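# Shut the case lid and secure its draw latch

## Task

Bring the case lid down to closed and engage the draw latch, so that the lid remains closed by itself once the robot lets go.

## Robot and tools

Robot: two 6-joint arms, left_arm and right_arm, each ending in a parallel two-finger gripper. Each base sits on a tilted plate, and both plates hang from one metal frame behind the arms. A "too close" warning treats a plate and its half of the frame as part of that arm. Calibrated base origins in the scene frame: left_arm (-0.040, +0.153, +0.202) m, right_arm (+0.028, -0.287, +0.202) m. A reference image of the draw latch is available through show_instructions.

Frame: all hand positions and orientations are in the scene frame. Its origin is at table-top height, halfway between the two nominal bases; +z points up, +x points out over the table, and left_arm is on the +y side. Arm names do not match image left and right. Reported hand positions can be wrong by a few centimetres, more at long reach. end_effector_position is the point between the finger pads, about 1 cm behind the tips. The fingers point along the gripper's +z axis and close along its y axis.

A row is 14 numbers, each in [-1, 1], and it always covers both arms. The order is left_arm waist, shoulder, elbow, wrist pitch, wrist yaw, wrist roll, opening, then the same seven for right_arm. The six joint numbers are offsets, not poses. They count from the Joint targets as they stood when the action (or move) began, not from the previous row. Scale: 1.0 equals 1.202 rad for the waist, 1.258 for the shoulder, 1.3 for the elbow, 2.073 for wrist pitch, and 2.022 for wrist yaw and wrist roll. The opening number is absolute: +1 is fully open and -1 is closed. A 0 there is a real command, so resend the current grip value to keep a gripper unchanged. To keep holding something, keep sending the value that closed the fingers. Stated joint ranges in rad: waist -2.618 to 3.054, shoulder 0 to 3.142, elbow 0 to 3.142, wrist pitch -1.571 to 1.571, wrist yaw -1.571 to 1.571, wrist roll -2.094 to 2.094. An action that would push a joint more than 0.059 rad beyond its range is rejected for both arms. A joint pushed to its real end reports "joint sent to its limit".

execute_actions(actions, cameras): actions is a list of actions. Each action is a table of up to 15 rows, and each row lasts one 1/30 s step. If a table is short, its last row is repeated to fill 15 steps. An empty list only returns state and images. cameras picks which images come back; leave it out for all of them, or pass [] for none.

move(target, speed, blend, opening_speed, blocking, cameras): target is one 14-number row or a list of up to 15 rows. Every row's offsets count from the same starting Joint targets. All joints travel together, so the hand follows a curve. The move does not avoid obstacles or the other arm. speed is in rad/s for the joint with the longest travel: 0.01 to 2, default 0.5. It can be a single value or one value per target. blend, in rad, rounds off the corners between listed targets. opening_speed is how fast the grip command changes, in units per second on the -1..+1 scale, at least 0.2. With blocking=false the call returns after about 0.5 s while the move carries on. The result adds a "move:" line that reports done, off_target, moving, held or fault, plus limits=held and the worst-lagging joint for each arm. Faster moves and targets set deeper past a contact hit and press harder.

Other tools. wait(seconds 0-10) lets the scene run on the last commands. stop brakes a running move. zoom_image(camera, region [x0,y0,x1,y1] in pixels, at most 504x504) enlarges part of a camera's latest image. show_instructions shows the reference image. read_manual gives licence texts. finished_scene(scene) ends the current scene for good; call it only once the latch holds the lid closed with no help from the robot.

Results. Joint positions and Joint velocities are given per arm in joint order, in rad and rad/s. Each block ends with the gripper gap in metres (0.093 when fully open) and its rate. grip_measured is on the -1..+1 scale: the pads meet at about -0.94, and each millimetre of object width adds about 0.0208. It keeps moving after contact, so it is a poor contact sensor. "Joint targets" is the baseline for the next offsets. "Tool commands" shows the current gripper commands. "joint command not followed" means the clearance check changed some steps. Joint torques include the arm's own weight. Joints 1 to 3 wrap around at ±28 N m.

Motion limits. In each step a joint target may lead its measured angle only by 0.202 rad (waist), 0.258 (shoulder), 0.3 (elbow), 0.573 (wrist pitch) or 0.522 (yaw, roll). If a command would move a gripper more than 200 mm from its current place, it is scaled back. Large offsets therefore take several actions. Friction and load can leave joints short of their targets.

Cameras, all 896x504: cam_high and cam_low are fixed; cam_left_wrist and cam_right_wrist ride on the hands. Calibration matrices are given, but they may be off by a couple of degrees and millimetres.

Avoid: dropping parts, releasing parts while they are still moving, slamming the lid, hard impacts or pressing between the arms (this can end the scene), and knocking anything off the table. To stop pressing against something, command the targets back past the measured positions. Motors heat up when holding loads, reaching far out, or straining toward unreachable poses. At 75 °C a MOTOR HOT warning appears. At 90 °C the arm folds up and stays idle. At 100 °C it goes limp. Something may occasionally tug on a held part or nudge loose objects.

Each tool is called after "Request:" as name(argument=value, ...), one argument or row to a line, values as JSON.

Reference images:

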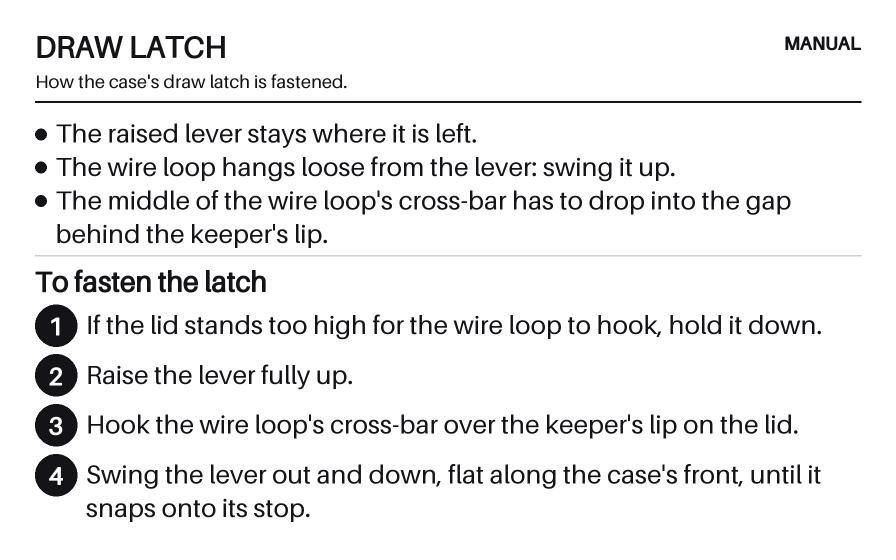

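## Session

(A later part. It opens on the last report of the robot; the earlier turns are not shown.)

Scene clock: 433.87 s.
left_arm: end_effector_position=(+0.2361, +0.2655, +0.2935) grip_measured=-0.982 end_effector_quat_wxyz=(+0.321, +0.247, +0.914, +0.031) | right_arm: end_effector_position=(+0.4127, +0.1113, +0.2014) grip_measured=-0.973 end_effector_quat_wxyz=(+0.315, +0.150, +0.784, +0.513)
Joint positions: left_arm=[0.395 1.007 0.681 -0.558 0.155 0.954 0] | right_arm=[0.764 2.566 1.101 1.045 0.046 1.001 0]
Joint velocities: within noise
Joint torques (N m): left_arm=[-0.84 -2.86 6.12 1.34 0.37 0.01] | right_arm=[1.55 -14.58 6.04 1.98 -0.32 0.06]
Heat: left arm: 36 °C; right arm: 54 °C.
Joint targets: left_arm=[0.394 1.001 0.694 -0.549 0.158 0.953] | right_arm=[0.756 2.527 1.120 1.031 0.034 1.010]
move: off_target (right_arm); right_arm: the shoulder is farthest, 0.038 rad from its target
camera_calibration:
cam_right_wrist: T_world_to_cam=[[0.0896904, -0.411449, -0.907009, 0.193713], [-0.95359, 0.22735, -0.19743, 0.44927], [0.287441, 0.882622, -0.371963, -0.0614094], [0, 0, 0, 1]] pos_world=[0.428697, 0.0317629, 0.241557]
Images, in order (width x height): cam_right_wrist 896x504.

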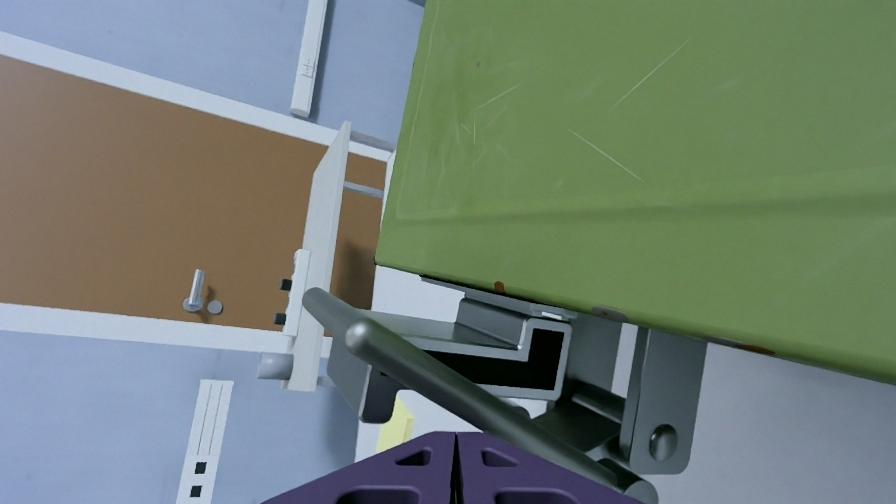

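Request:
move(
  target=[0,0,0,0,0,0,-1,-0.0125,0.0,0.0115,-0.0058,-0.0067,0,-1],
  speed=0.12,
  cameras=["cam_right_wrist"],
)

Scene clock: 443.43 s.
left_arm: end_effector_position=(+0.2361, +0.2655, +0.2935) grip_measured=-0.982 end_effector_quat_wxyz=(+0.321, +0.247, +0.914, +0.031) | right_arm: end_effector_position=(+0.4194, +0.1095, +0.2023) grip_measured=-0.973 end_effector_quat_wxyz=(+0.314, +0.153, +0.783, +0.515)
Joint positions: left_arm=[0.395 1.007 0.681 -0.558 0.155 0.954 0] | right_arm=[0.749 2.566 1.115 1.032 0.033 1.001 0]
Joint velocities: within noise
Joint torques (N m): left_arm=[-0.84 -2.86 6.15 1.34 0.37 0.01] | right_arm=[1.58 -14.61 6.13 1.96 -0.34 0.02]
Heat: left arm: 36 °C; right arm: 55 °C.
Joint targets: left_arm=[0.394 1.001 0.694 -0.549 0.158 0.953] | right_arm=[0.741 2.527 1.135 1.019 0.020 1.010]
move: off_target (right_arm); right_arm: the shoulder is farthest, 0.039 rad from its target
camera_calibration:
cam_right_wrist: T_world_to_cam=[[0.0863349, -0.406782, -0.909436, 0.194657], [-0.953694, 0.23025, -0.193525, 0.455195], [0.28812, 0.884032, -0.368067, -0.0626568], [0, 0, 0, 1]] pos_world=[0.435364, 0.029765, 0.242058]
Images, in order (width x height): cam_right_wrist 896x504.

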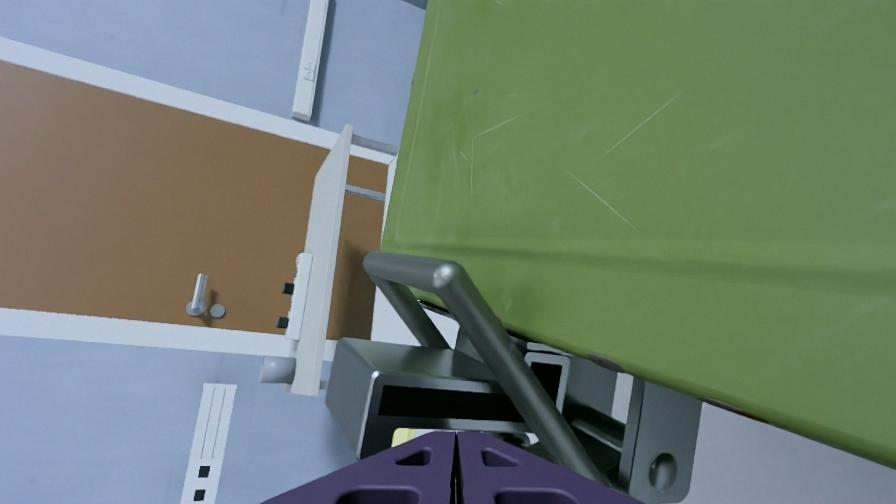

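Request:
move(
  target=[
    [0,0,0,0,0,0,-1,-0.0424,0.0835,-0.0269,0.0690,-0.1231,-0.0297,-1],
  ],
  speed=0.25,
  cameras=["cam_right_wrist"],
)

Scene clock: 476.03 s.
left_arm: end_effector_position=(+0.2361, +0.2655, +0.2935) grip_measured=-0.982 end_effector_quat_wxyz=(+0.321, +0.247, +0.914, +0.031) | right_arm: end_effector_position=(+0.4055, +0.1163, +0.1996) grip_measured=-0.973 end_effector_quat_wxyz=(+0.277, +0.081, +0.763, +0.578)
Joint positions: left_arm=[0.395 1.007 0.681 -0.558 0.155 0.954 0] | right_arm=[0.698 2.62 1.106 1.145 -0.216 0.958 0]
Joint velocities: within noise
Joint torques (N m): left_arm=[-0.83 -2.88 6.15 1.34 0.36 0.01] | right_arm=[1.59 -10.03 3.7 2.22 -0.4 -0.21]
Heat: left arm: 36 °C; right arm: 57 °C.
Joint targets: left_arm=[0.394 1.001 0.694 -0.549 0.158 0.953] | right_arm=[0.690 2.633 1.100 1.162 -0.229 0.949]
move: done
camera_calibration:
cam_right_wrist: T_world_to_cam=[[0.195703, -0.299985, -0.933654, 0.144213], [-0.97159, 0.0699017, -0.226114, 0.472278], [0.133095, 0.951379, -0.277782, -0.0286281], [0, 0, 0, 1]] pos_world=[0.434448, 0.0374848, 0.233481]
Images, in order (width x height): cam_right_wrist 896x504.

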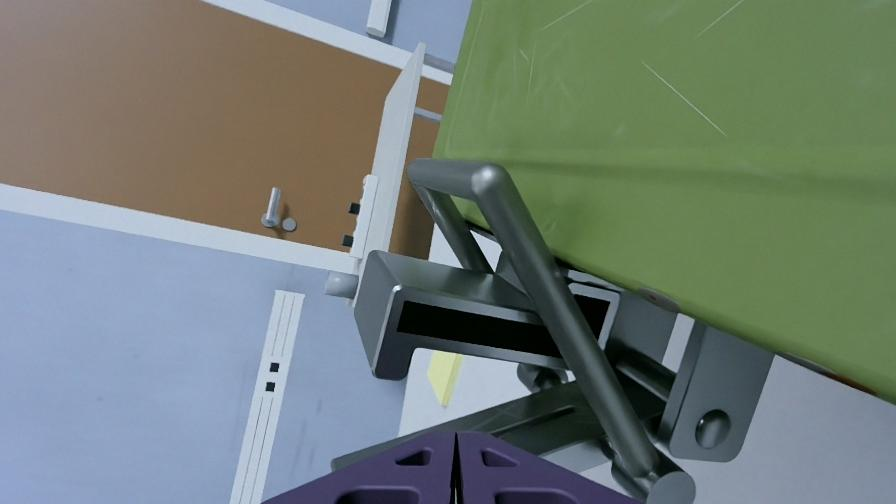

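Request:
move(
  target=[
    [0,0,0,0,0,0,-1,0.0366,0.0389,0.1038,-0.0415,0.0252,0,-1],
  ],
  speed=0.15,
  cameras=["cam_right_wrist"],
)

Scene clock: 491.13 s.
left_arm: end_effector_position=(+0.2361, +0.2655, +0.2935) grip_measured=-0.982 end_effector_quat_wxyz=(+0.321, +0.247, +0.914, +0.031) | right_arm: end_effector_position=(+0.4174, +0.1343, +0.2018) grip_measured=-0.973 end_effector_quat_wxyz=(+0.289, +0.082, +0.759, +0.577)
Joint positions: left_arm=[0.395 1.007 0.681 -0.558 0.155 0.954 0] | right_arm=[0.717 2.662 1.206 1.104 -0.182 0.954 0]
Joint velocities: within noise
Joint torques (N m): left_arm=[-0.85 -2.86 6.13 1.35 0.37 0] | right_arm=[3.86 -9.98 6.91 1.82 -0.17 -0.11]
Heat: left arm: 36 °C; right arm: 54 °C.
Joint targets: left_arm=[0.394 1.001 0.694 -0.549 0.158 0.953] | right_arm=[0.734 2.681 1.235 1.076 -0.178 0.950]
move: done
camera_calibration:
cam_right_wrist: T_world_to_cam=[[0.209086, -0.303313, -0.929669, 0.143367], [-0.965578, 0.08639, -0.245347, 0.482275], [0.154731, 0.948967, -0.274809, -0.056016], [0, 0, 0, 1]] pos_world=[0.444366, 0.0549787, 0.236215]
Images, in order (width x height): cam_right_wrist 896x504.

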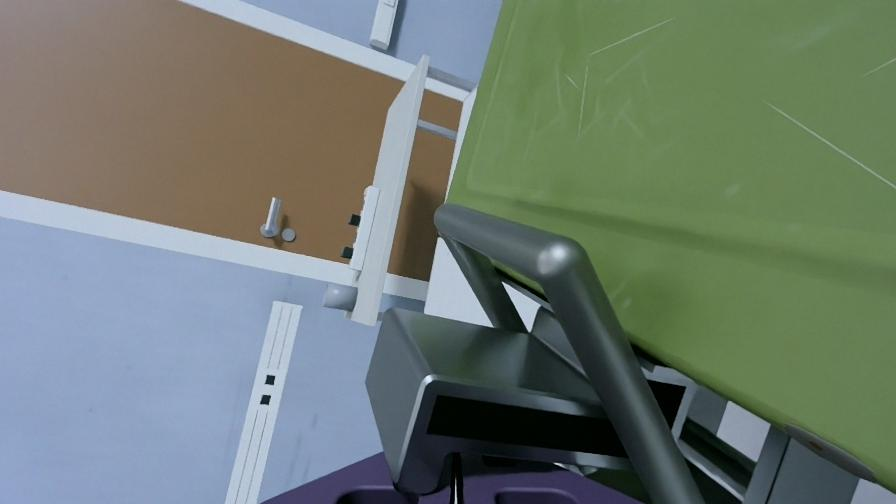

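Request:
move(
  target=[
    [0,0,0,0,0,0,-1,0.0092,-0.0072,-0.0308,0.0236,0.0059,0,-1],
  ],
  speed=0.15,
  cameras=["cam_right_wrist","cam_low"],
)

Request:
zoom_image(
  camera="cam_low",
  region=[440, 160, 560, 260],
)

Scene clock: 501.80 s.
left_arm: end_effector_position=(+0.2361, +0.2655, +0.2935) grip_measured=-0.982 end_effector_quat_wxyz=(+0.321, +0.247, +0.914, +0.031) | right_arm: end_effector_position=(+0.4171, +0.1345, +0.2022) grip_measured=-0.973 end_effector_quat_wxyz=(+0.297, +0.086, +0.760, +0.572)
Joint positions: left_arm=[0.395 1.007 0.681 -0.558 0.155 0.954 0] | right_arm=[0.726 2.662 1.203 1.111 -0.156 0.954 0]
Joint velocities: within noise
Joint torques (N m): left_arm=[-0.87 -2.88 6.13 1.35 0.37 0.01] | right_arm=[3.93 -10.73 3.92 2.29 -0.32 -0.11]
Heat: left arm: 36 °C; right arm: 51 °C.
Joint targets: left_arm=[0.394 1.001 0.694 -0.549 0.158 0.953] | right_arm=[0.745 2.672 1.195 1.125 -0.166 0.949]
move: done
camera_calibration:
cam_right_wrist: T_world_to_cam=[[0.208454, -0.311938, -0.926953, 0.144703], [-0.962708, 0.101674, -0.25071, 0.479893], [0.172453, 0.944647, -0.279111, -0.0620645], [0, 0, 0, 1]] pos_world=[0.442537, 0.0549744, 0.237124]
Images, in order (width x height): cam_low 896x504, cam_right_wrist 896x504.

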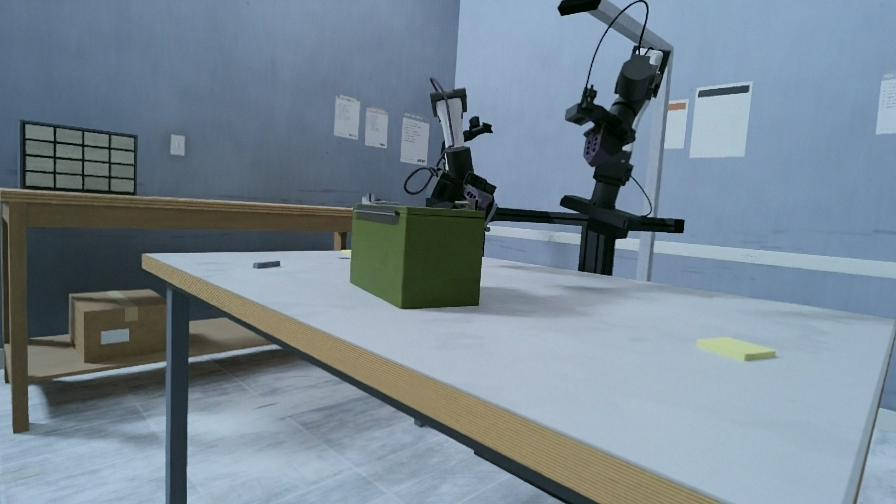

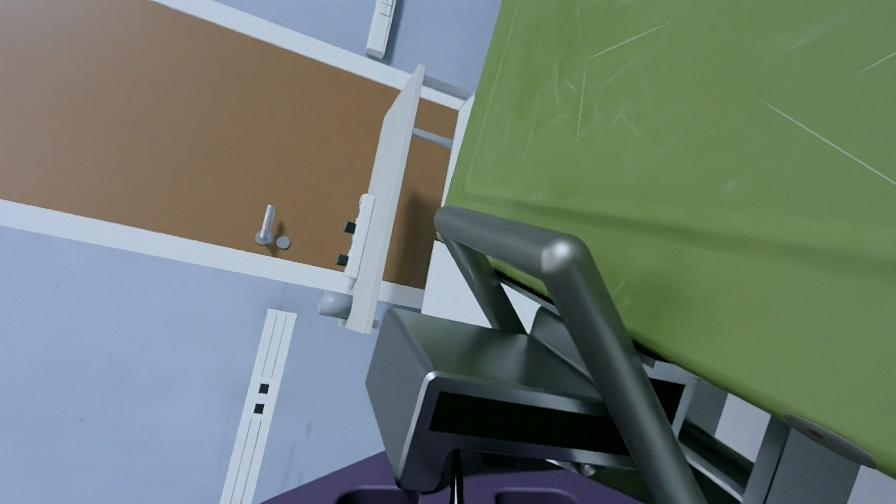

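Scaled by 4.200 from the camera's 896x504 image, which has a finer 1280x720 frame.

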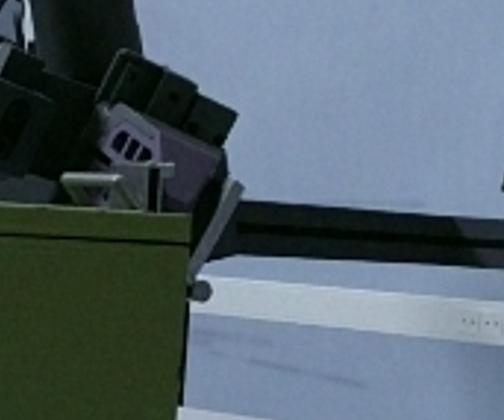

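Request:
move(
  target=[
    [0,0,0,0,0,0,-1,-0.0141,-0.0533,-0.0577,0.0193,-0.0168,0,-1],
  ],
  speed=0.15,
  cameras=["cam_right_wrist"],
)

Scene clock: 518.60 s.
left_arm: end_effector_position=(+0.2361, +0.2655, +0.2935) grip_measured=-0.982 end_effector_quat_wxyz=(+0.321, +0.247, +0.914, +0.031) | right_arm: end_effector_position=(+0.4041, +0.1255, +0.2003) grip_measured=-0.973 end_effector_quat_wxyz=(+0.292, +0.082, +0.760, +0.575)
Joint positions: left_arm=[0.395 1.007 0.681 -0.558 0.155 0.954 0] | right_arm=[0.726 2.642 1.13 1.159 -0.168 0.954 0]
Joint velocities: within noise
Joint torques (N m): left_arm=[-0.83 -2.88 6.12 1.35 0.37 0.01] | right_arm=[2.45 -14.63 3.33 2.16 -0.55 -0.15]
Heat: left arm: 37 °C; right arm: 49 °C.
Joint targets: left_arm=[0.394 1.001 0.694 -0.549 0.158 0.953] | right_arm=[0.728 2.605 1.120 1.165 -0.200 0.949]
move: off_target (right_arm); right_arm: the shoulder is farthest, 0.037 rad from its target
camera_calibration:
cam_right_wrist: T_world_to_cam=[[0.209869, -0.308494, -0.927786, 0.142001], [-0.964641, 0.0894179, -0.247937, 0.469567], [0.159448, 0.947014, -0.27882, -0.0469015], [0, 0, 0, 1]] pos_world=[0.43064, 0.0462353, 0.235093]
Images, in order (width x height): cam_right_wrist 896x504.

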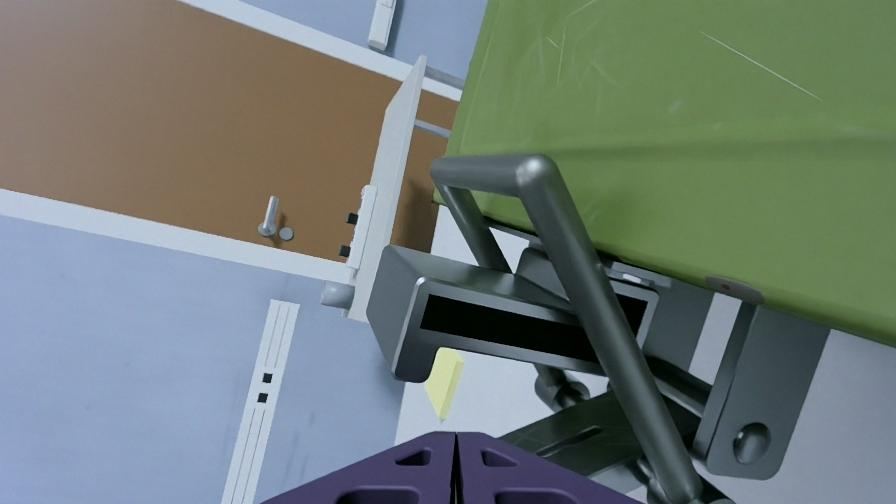

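Request:
move(
  target=[
    [0,0,0,0,0,0,-1,0.0083,-0.0119,-0.0269,0.0048,0.0025,0,-1],
    [0,0,0,0,0,0,-1,0.0366,0.0596,0.0692,-0.0289,0.0247,0,-1],
  ],
  speed=0.12,
  cameras=["cam_right_wrist"],
)

Scene clock: 536.90 s.
left_arm: end_effector_position=(+0.2361, +0.2655, +0.2935) grip_measured=-0.982 end_effector_quat_wxyz=(+0.321, +0.247, +0.914, +0.031) | right_arm: end_effector_position=(+0.4077, +0.1411, +0.2097) grip_measured=-0.973 end_effector_quat_wxyz=(+0.303, +0.079, +0.753, +0.579)
Joint positions: left_arm=[0.395 1.007 0.681 -0.558 0.155 0.954 0] | right_arm=[0.752 2.659 1.189 1.144 -0.141 0.954 0]
Joint velocities: within noise
Joint torques (N m): left_arm=[-0.83 -2.85 6.15 1.35 0.37 0] | right_arm=[3.99 -9.8 6 1.76 -0.35 -0.13]
Heat: left arm: 37 °C; right arm: 52 °C.
Joint targets: left_arm=[0.394 1.001 0.694 -0.549 0.158 0.953] | right_arm=[0.772 2.680 1.210 1.105 -0.150 0.949]
move: off_target (right_arm); right_arm: the wrist pitch is farthest, 0.039 rad from its target
camera_calibration:
cam_right_wrist: T_world_to_cam=[[0.231281, -0.298136, -0.92608, 0.144221], [-0.957505, 0.0988453, -0.27095, 0.474564], [0.172319, 0.949392, -0.262606, -0.0686156], [0, 0, 0, 1]] pos_world=[0.432865, 0.0612322, 0.244125]
Images, in order (width x height): cam_right_wrist 896x504.

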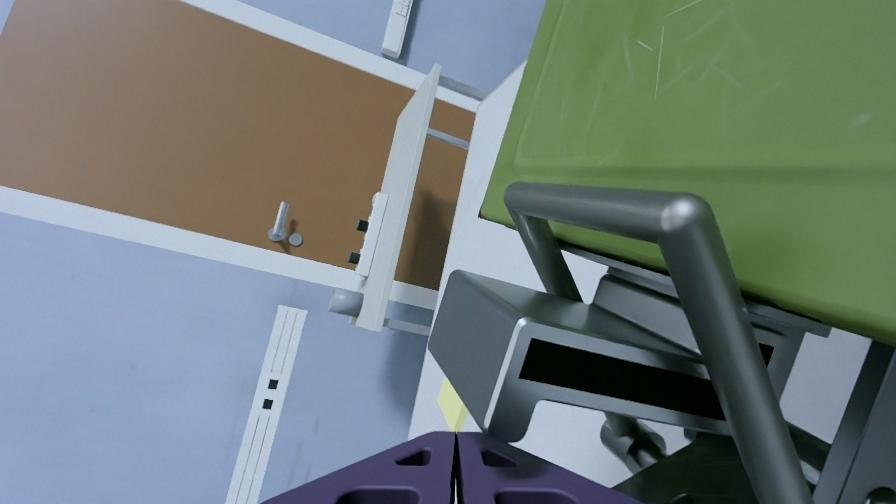

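Request:
wait(
  seconds=0,
  cameras=["cam_low","cam_high"],
)

Request:
zoom_image(
  camera="cam_low",
  region=[440, 180, 520, 250],
)

Request:
zoom_image(
  camera="cam_high",
  region=[450, 200, 530, 260],
)

Scene clock: 541.57 s.
left_arm: end_effector_position=(+0.2361, +0.2655, +0.2935) grip_measured=-0.982 end_effector_quat_wxyz=(+0.321, +0.247, +0.914, +0.031) | right_arm: end_effector_position=(+0.4077, +0.1411, +0.2097) grip_measured=-0.973 end_effector_quat_wxyz=(+0.303, +0.079, +0.753, +0.579)
Joint positions: left_arm=[0.395 1.007 0.681 -0.558 0.155 0.954 0] | right_arm=[0.752 2.659 1.189 1.144 -0.141 0.954 0]
Joint velocities: within noise
Joint torques (N m): left_arm=[-0.85 -2.86 6.15 1.34 0.37 0.01] | right_arm=[3.97 -9.61 6.06 1.78 -0.27 -0.11]
Heat: left arm: 37 °C; right arm: 52 °C.
Joint targets: left_arm=[0.394 1.001 0.694 -0.549 0.158 0.953] | right_arm=[0.772 2.680 1.210 1.105 -0.150 0.949]
Tool commands: left_gripper/opening=-1.0 right_gripper/opening=-1.0
Images, in order (width x height): cam_high 896x504, cam_low 896x504.

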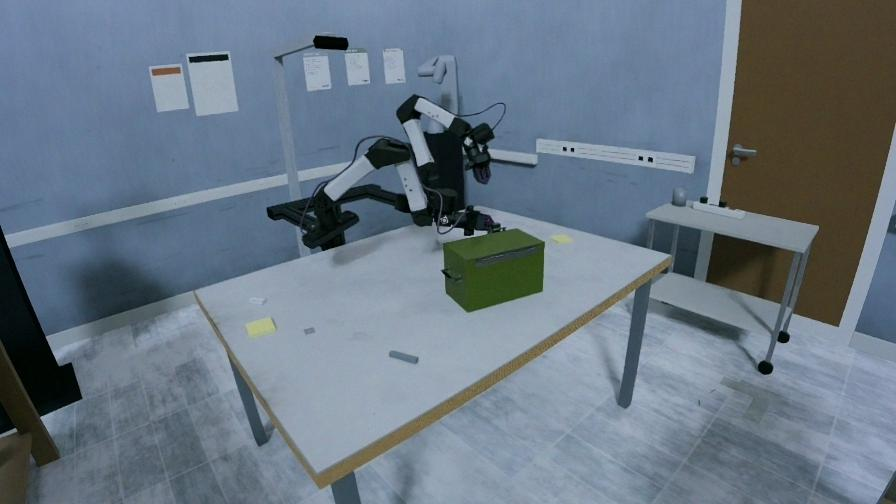

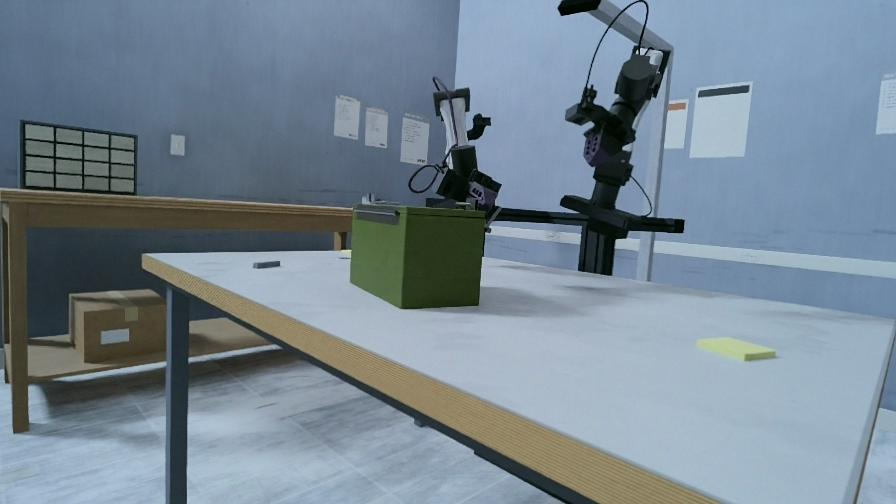

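Scaled by 6.300 from the camera's 896x504 image, which has a finer 1280x720 frame.

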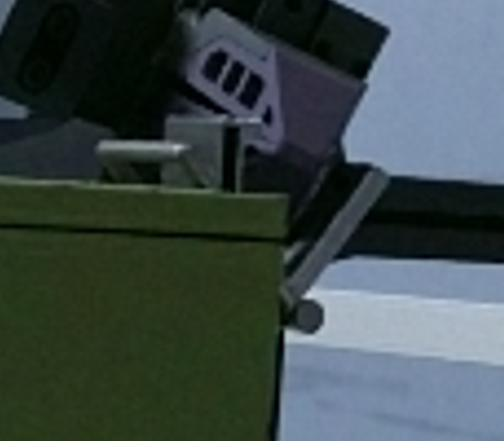

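Scaled by 6.300 from the camera's 896x504 image, which has a finer 1280x720 frame.

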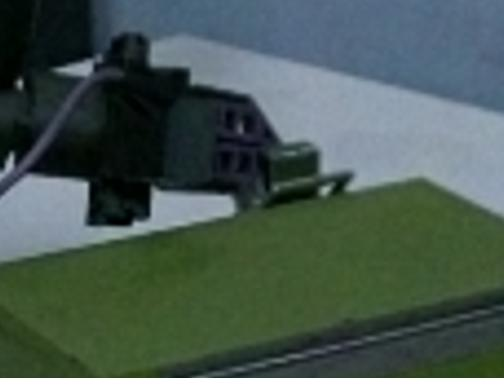

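Request:
move(
  target=[
    [0,0,0,0,0,0,-1,0.0042,0.0191,-0.0077,0.0169,0,-0.0737,-1],
    [0,0,0,0,0,0,-1,0.0275,0.0596,-0.0231,0.0531,0.0173,-0.2418,-1],
  ],
  speed=0.15,
  blend=0.02,
  cameras=["cam_right_wrist","cam_low"],
)

Request:
zoom_image(
  camera="cam_low",
  region=[440, 180, 520, 250],
)

Scene clock: 585.57 s.
left_arm: end_effector_position=(+0.2361, +0.2655, +0.2935) grip_measured=-0.982 end_effector_quat_wxyz=(+0.321, +0.247, +0.914, +0.031) | right_arm: end_effector_position=(+0.3847, +0.1537, +0.1912) grip_measured=-0.973 end_effector_quat_wxyz=(+0.432, -0.116, +0.745, +0.495)
Joint positions: left_arm=[0.395 1.007 0.681 -0.558 0.155 0.954 0] | right_arm=[0.795 2.734 1.189 1.224 -0.125 0.468 0]
Joint velocities: within noise
Joint torques (N m): left_arm=[-0.83 -2.84 6.13 1.34 0.37 0.01] | right_arm=[3.06 -9.73 3.45 2.07 -0.1 -0.14]
Heat: left arm: 37 °C; right arm: 49 °C.
Joint targets: left_arm=[0.394 1.001 0.694 -0.549 0.158 0.953] | right_arm=[0.805 2.755 1.180 1.215 -0.115 0.461]
move: done
camera_calibration:
cam_right_wrist: T_world_to_cam=[[0.602814, -0.467269, -0.646742, -0.0340882], [-0.763551, -0.10263, -0.637539, 0.472665], [0.231528, 0.878138, -0.418651, -0.0635201], [0, 0, 0, 1]] pos_world=[0.396159, 0.0883605, 0.252703]
Images, in order (width x height): cam_low 896x504, cam_right_wrist 896x504.

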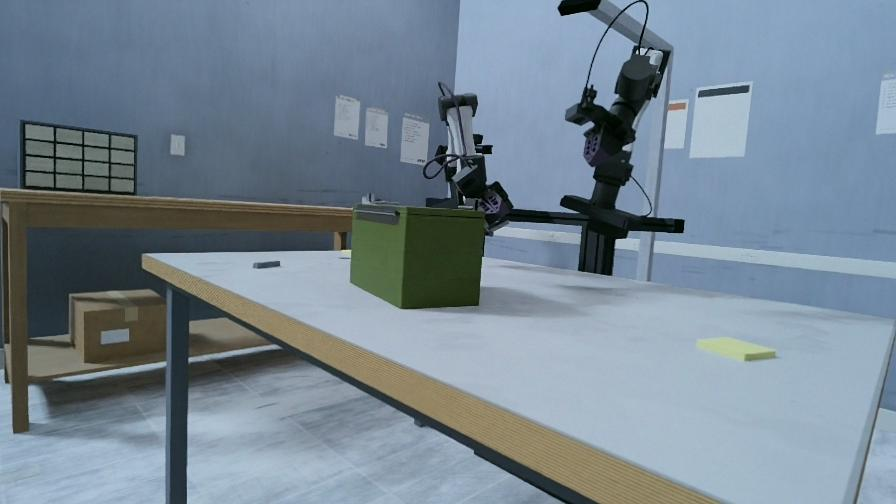

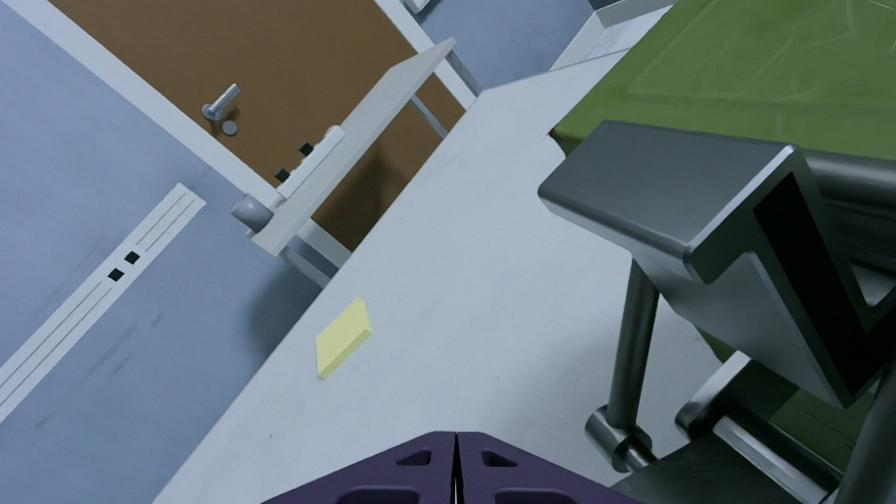

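Scaled by 6.300 from the camera's 896x504 image, which has a finer 1280x720 frame.

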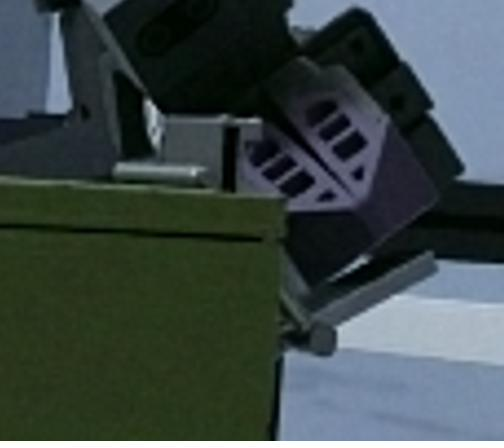

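Request:
zoom_image(
  camera="cam_right_wrist",
  region=[540, 60, 896, 420],
)

Scaled by 1.400 from the camera's 896x504 image, which has a finer 1280x720 frame.

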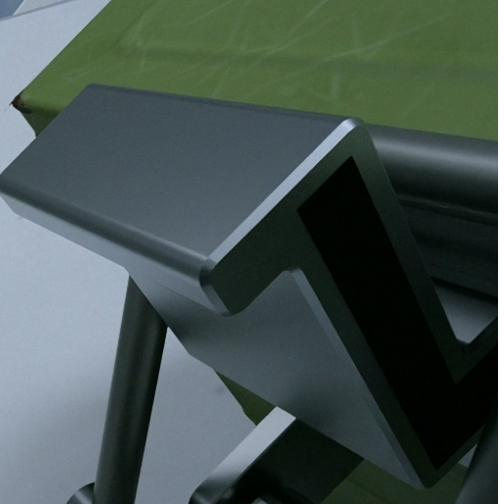

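Request:
move(
  target=[-0.2667,0.5831,0.6173,-0.1353,-0.1184,-0.2357,-1,0,0,0,0,0,0,-1],
  speed=0.6,
  cameras=["cam_high"],
)

Scene clock: 645.17 s.
left_arm: end_effector_position=(+0.3904, +0.2342, +0.3221) grip_measured=-0.982 end_effector_quat_wxyz=(+0.224, +0.161, +0.961, -0.026) | right_arm: end_effector_position=(+0.3847, +0.1537, +0.1912) grip_measured=-0.973 end_effector_quat_wxyz=(+0.433, -0.117, +0.745, +0.495)
Joint positions: left_arm=[0.083 1.725 1.465 -0.822 -0.067 0.489 0] | right_arm=[0.795 2.734 1.189 1.224 -0.125 0.467 0]
Joint velocities: within noise
Joint torques (N m): left_arm=[-3.71 -6.48 7.57 1 0.05 -0.11] | right_arm=[2.99 -9.61 3.41 2.04 -0.14 -0.15]
Heat: left arm: 38 °C; right arm: 49 °C.
Joint targets: left_arm=[0.074 1.735 1.497 -0.829 -0.081 0.477] | right_arm=[0.805 2.755 1.180 1.215 -0.115 0.460]
move: done
Images, in order (width x height): cam_high 896x504.

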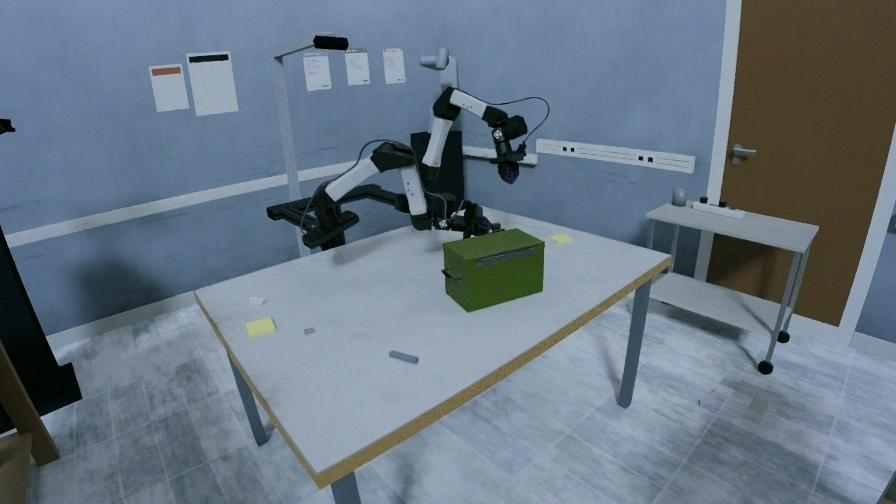

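Request:
move(
  target=[-0.2671,0.5827,0.6169,-0.1355,-0.1187,-0.2359,-1,0,0,0,0,0,0,-1],
  speed=0.5,
)

Scene clock: 657.80 s.
left_arm: end_effector_position=(+0.5008, +0.0893, +0.2636) grip_measured=-0.982 end_effector_quat_wxyz=(+0.144, +0.085, +0.986, +0.007) | right_arm: end_effector_position=(+0.3847, +0.1537, +0.1912) grip_measured=-0.973 end_effector_quat_wxyz=(+0.433, -0.117, +0.745, +0.495)
Joint positions: left_arm=[-0.239 2.457 2.269 -1.102 -0.305 0.012 0] | right_arm=[0.795 2.734 1.189 1.224 -0.125 0.467 0]
Joint velocities: within noise
Joint torques (N m): left_arm=[-5.31 -10.56 7.23 0.77 -0.16 -0.09] | right_arm=[3.26 -9.55 3.22 2.06 -0.14 -0.13]
Heat: left arm: 40 °C; right arm: 49 °C.
Joint targets: left_arm=[-0.247 2.468 2.299 -1.111 -0.322 0.000] | right_arm=[0.805 2.755 1.180 1.215 -0.115 0.461]
move: done
camera_calibration:
cam_left_wrist: T_world_to_cam=[[-0.151985, -0.988118, -0.0228931, 0.170282], [-0.974932, 0.146068, 0.167842, 0.470958], [-0.162504, 0.0478287, -0.985548, 0.421654], [0, 0, 0, 1]] pos_world=[0.553553, 0.0792991, 0.340412]
cam_right_wrist: T_world_to_cam=[[0.603506, -0.467567, -0.645881, -0.0344734], [-0.762924, -0.103135, -0.638209, 0.472629], [0.231792, 0.877921, -0.41896, -0.0635293], [0, 0, 0, 1]] pos_world=[0.39611, 0.0883996, 0.252754]

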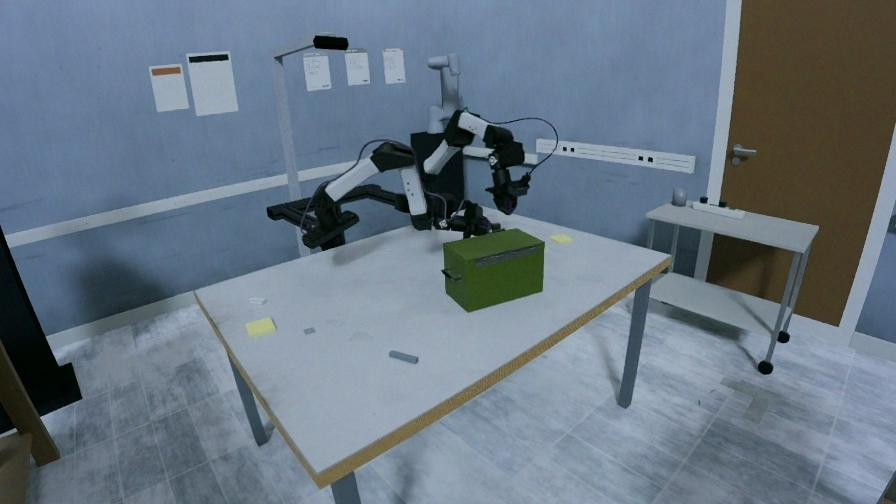

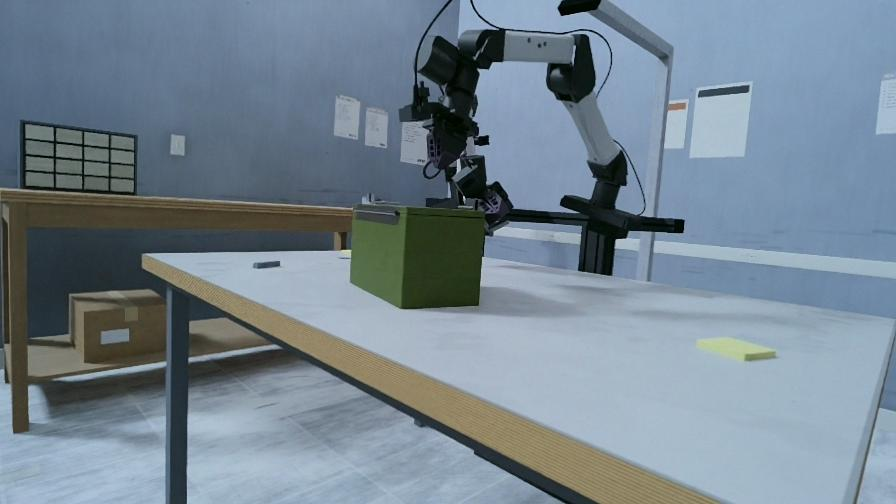

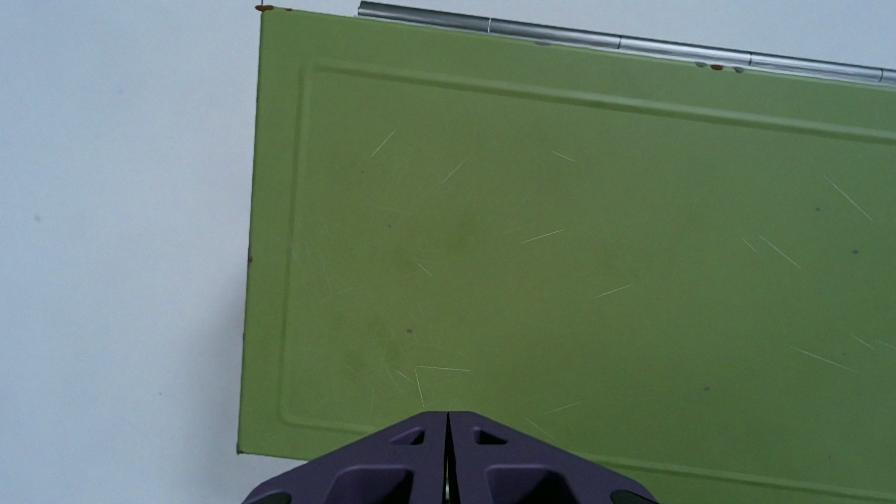

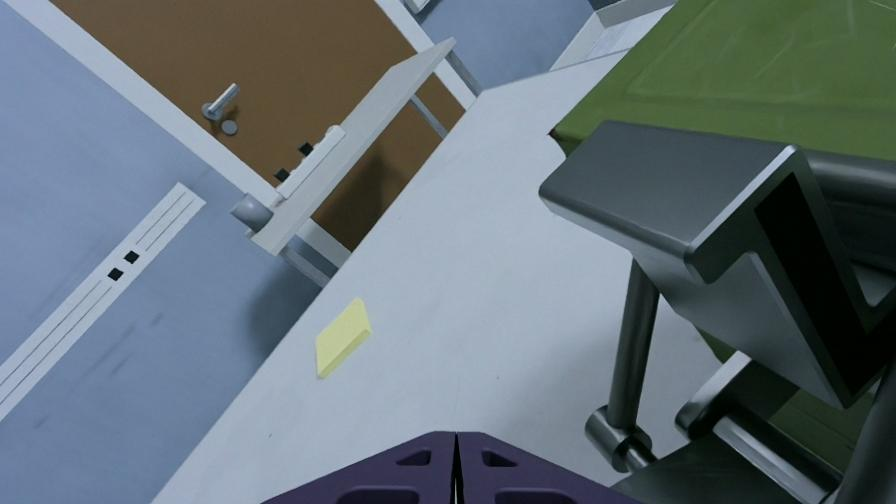

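Request:
move(
  target=[0.0233,0.0024,-0.1608,0.1066,0.0045,0,-1,0,0,0,0,0,0,-1],
  speed=0.25,
  cameras=["cam_left_wrist"],
)

Scene clock: 668.53 s.
left_arm: end_effector_position=(+0.5012, +0.0834, +0.2206) grip_measured=-0.982 end_effector_quat_wxyz=(+0.150, +0.078, +0.986, +0.007) | right_arm: end_effector_position=(+0.3847, +0.1537, +0.1912) grip_measured=-0.973 end_effector_quat_wxyz=(+0.433, -0.117, +0.745, +0.495)
Joint positions: left_arm=[-0.229 2.457 2.094 -0.912 -0.306 0.011 0] | right_arm=[0.795 2.734 1.189 1.224 -0.125 0.467 0]
Joint velocities: within noise
Joint torques (N m): left_arm=[-3.49 -10.33 4.44 1.09 -0.06 -0.1] | right_arm=[3.1 -9.65 3.28 2 -0.11 -0.16]
Heat: left arm: 40 °C; right arm: 49 °C.
Joint targets: left_arm=[-0.220 2.471 2.090 -0.889 -0.313 0.000] | right_arm=[0.805 2.755 1.180 1.215 -0.115 0.461]
move: done
camera_calibration:
cam_left_wrist: T_world_to_cam=[[-0.137658, -0.990232, -0.0221677, 0.156366], [-0.978738, 0.132556, 0.156529, 0.485038], [-0.152062, 0.0432438, -0.987425, 0.37516], [0, 0, 0, 1]] pos_world=[0.553297, 0.0743209, 0.297986]
Images, in order (width x height): cam_left_wrist 896x504.

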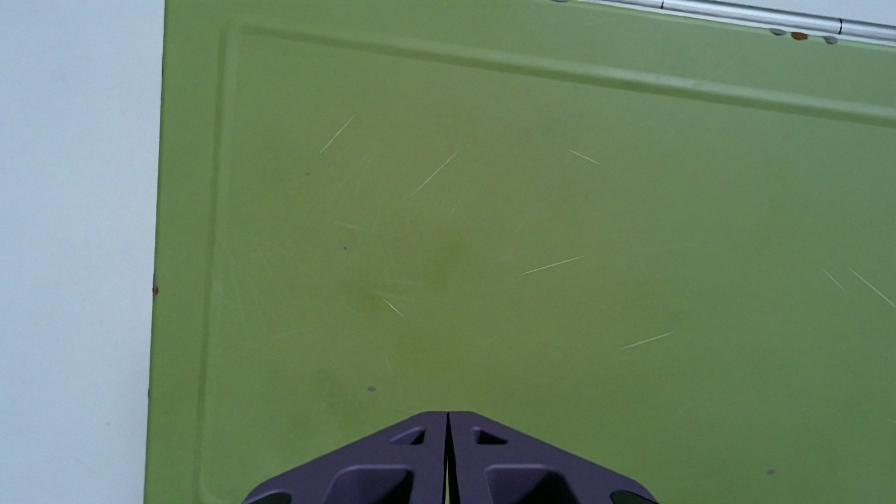

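Request:
move(
  target=[0.0116,0.0087,-0.0538,0.0405,0.002,0,-1,0,0,0,0,0,0,-1],
  speed=0.08,
  cameras=["cam_low","cam_right_wrist"],
)

Request:
zoom_image(
  camera="cam_low",
  region=[400, 160, 520, 250],
)

Scene clock: 677.20 s.
left_arm: end_effector_position=(+0.5006, +0.0848, +0.1984) grip_measured=-0.982 end_effector_quat_wxyz=(+0.151, +0.071, +0.986, +0.008) | right_arm: end_effector_position=(+0.3847, +0.1537, +0.1912) grip_measured=-0.973 end_effector_quat_wxyz=(+0.433, -0.117, +0.745, +0.495)
Joint positions: left_arm=[-0.217 2.467 2.025 -0.828 -0.306 0.011 0] | right_arm=[0.795 2.734 1.189 1.224 -0.125 0.467 0]
Joint velocities: within noise
Joint torques (N m): left_arm=[-3.37 -10.18 4.33 1.09 -0.02 -0.11] | right_arm=[3.04 -9.61 3.36 2.02 -0.13 -0.11]
Heat: left arm: 39 °C; right arm: 49 °C.
Joint targets: left_arm=[-0.206 2.482 2.020 -0.806 -0.308 -0.001] | right_arm=[0.805 2.755 1.180 1.215 -0.115 0.461]
move: done
camera_calibration:
cam_right_wrist: T_world_to_cam=[[0.603506, -0.467567, -0.645881, -0.0344734], [-0.762924, -0.103135, -0.638209, 0.472629], [0.231792, 0.877921, -0.41896, -0.0635293], [0, 0, 0, 1]] pos_world=[0.39611, 0.0883996, 0.252754]
Images, in order (width x height): cam_low 896x504, cam_right_wrist 896x504.

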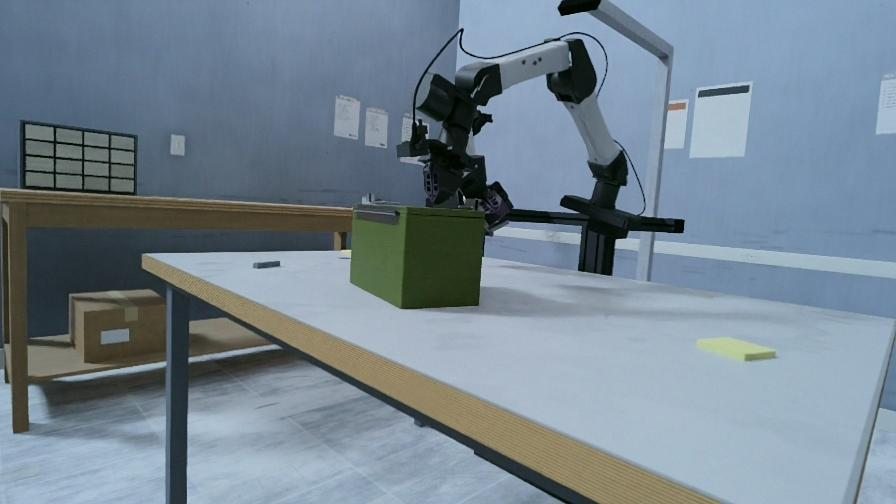

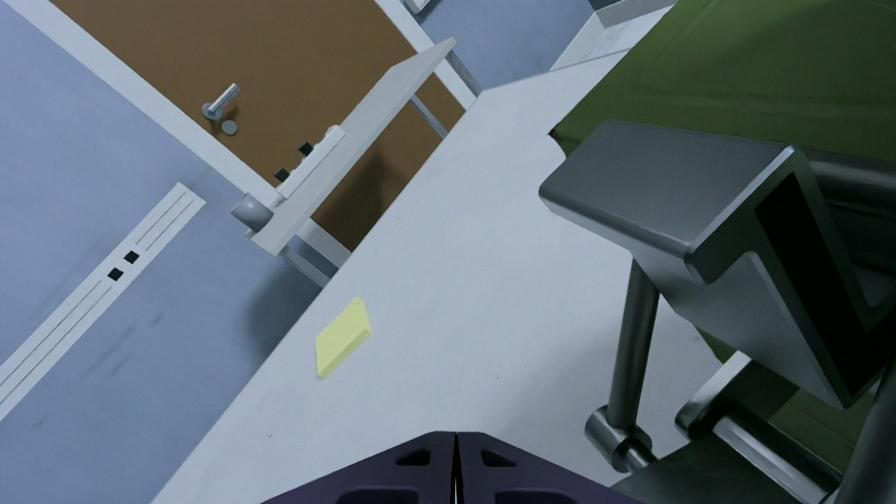

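Scaled by 4.200 from the camera's 896x504 image, which has a finer 1280x720 frame.

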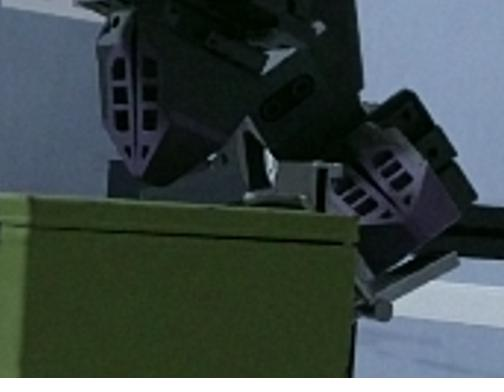

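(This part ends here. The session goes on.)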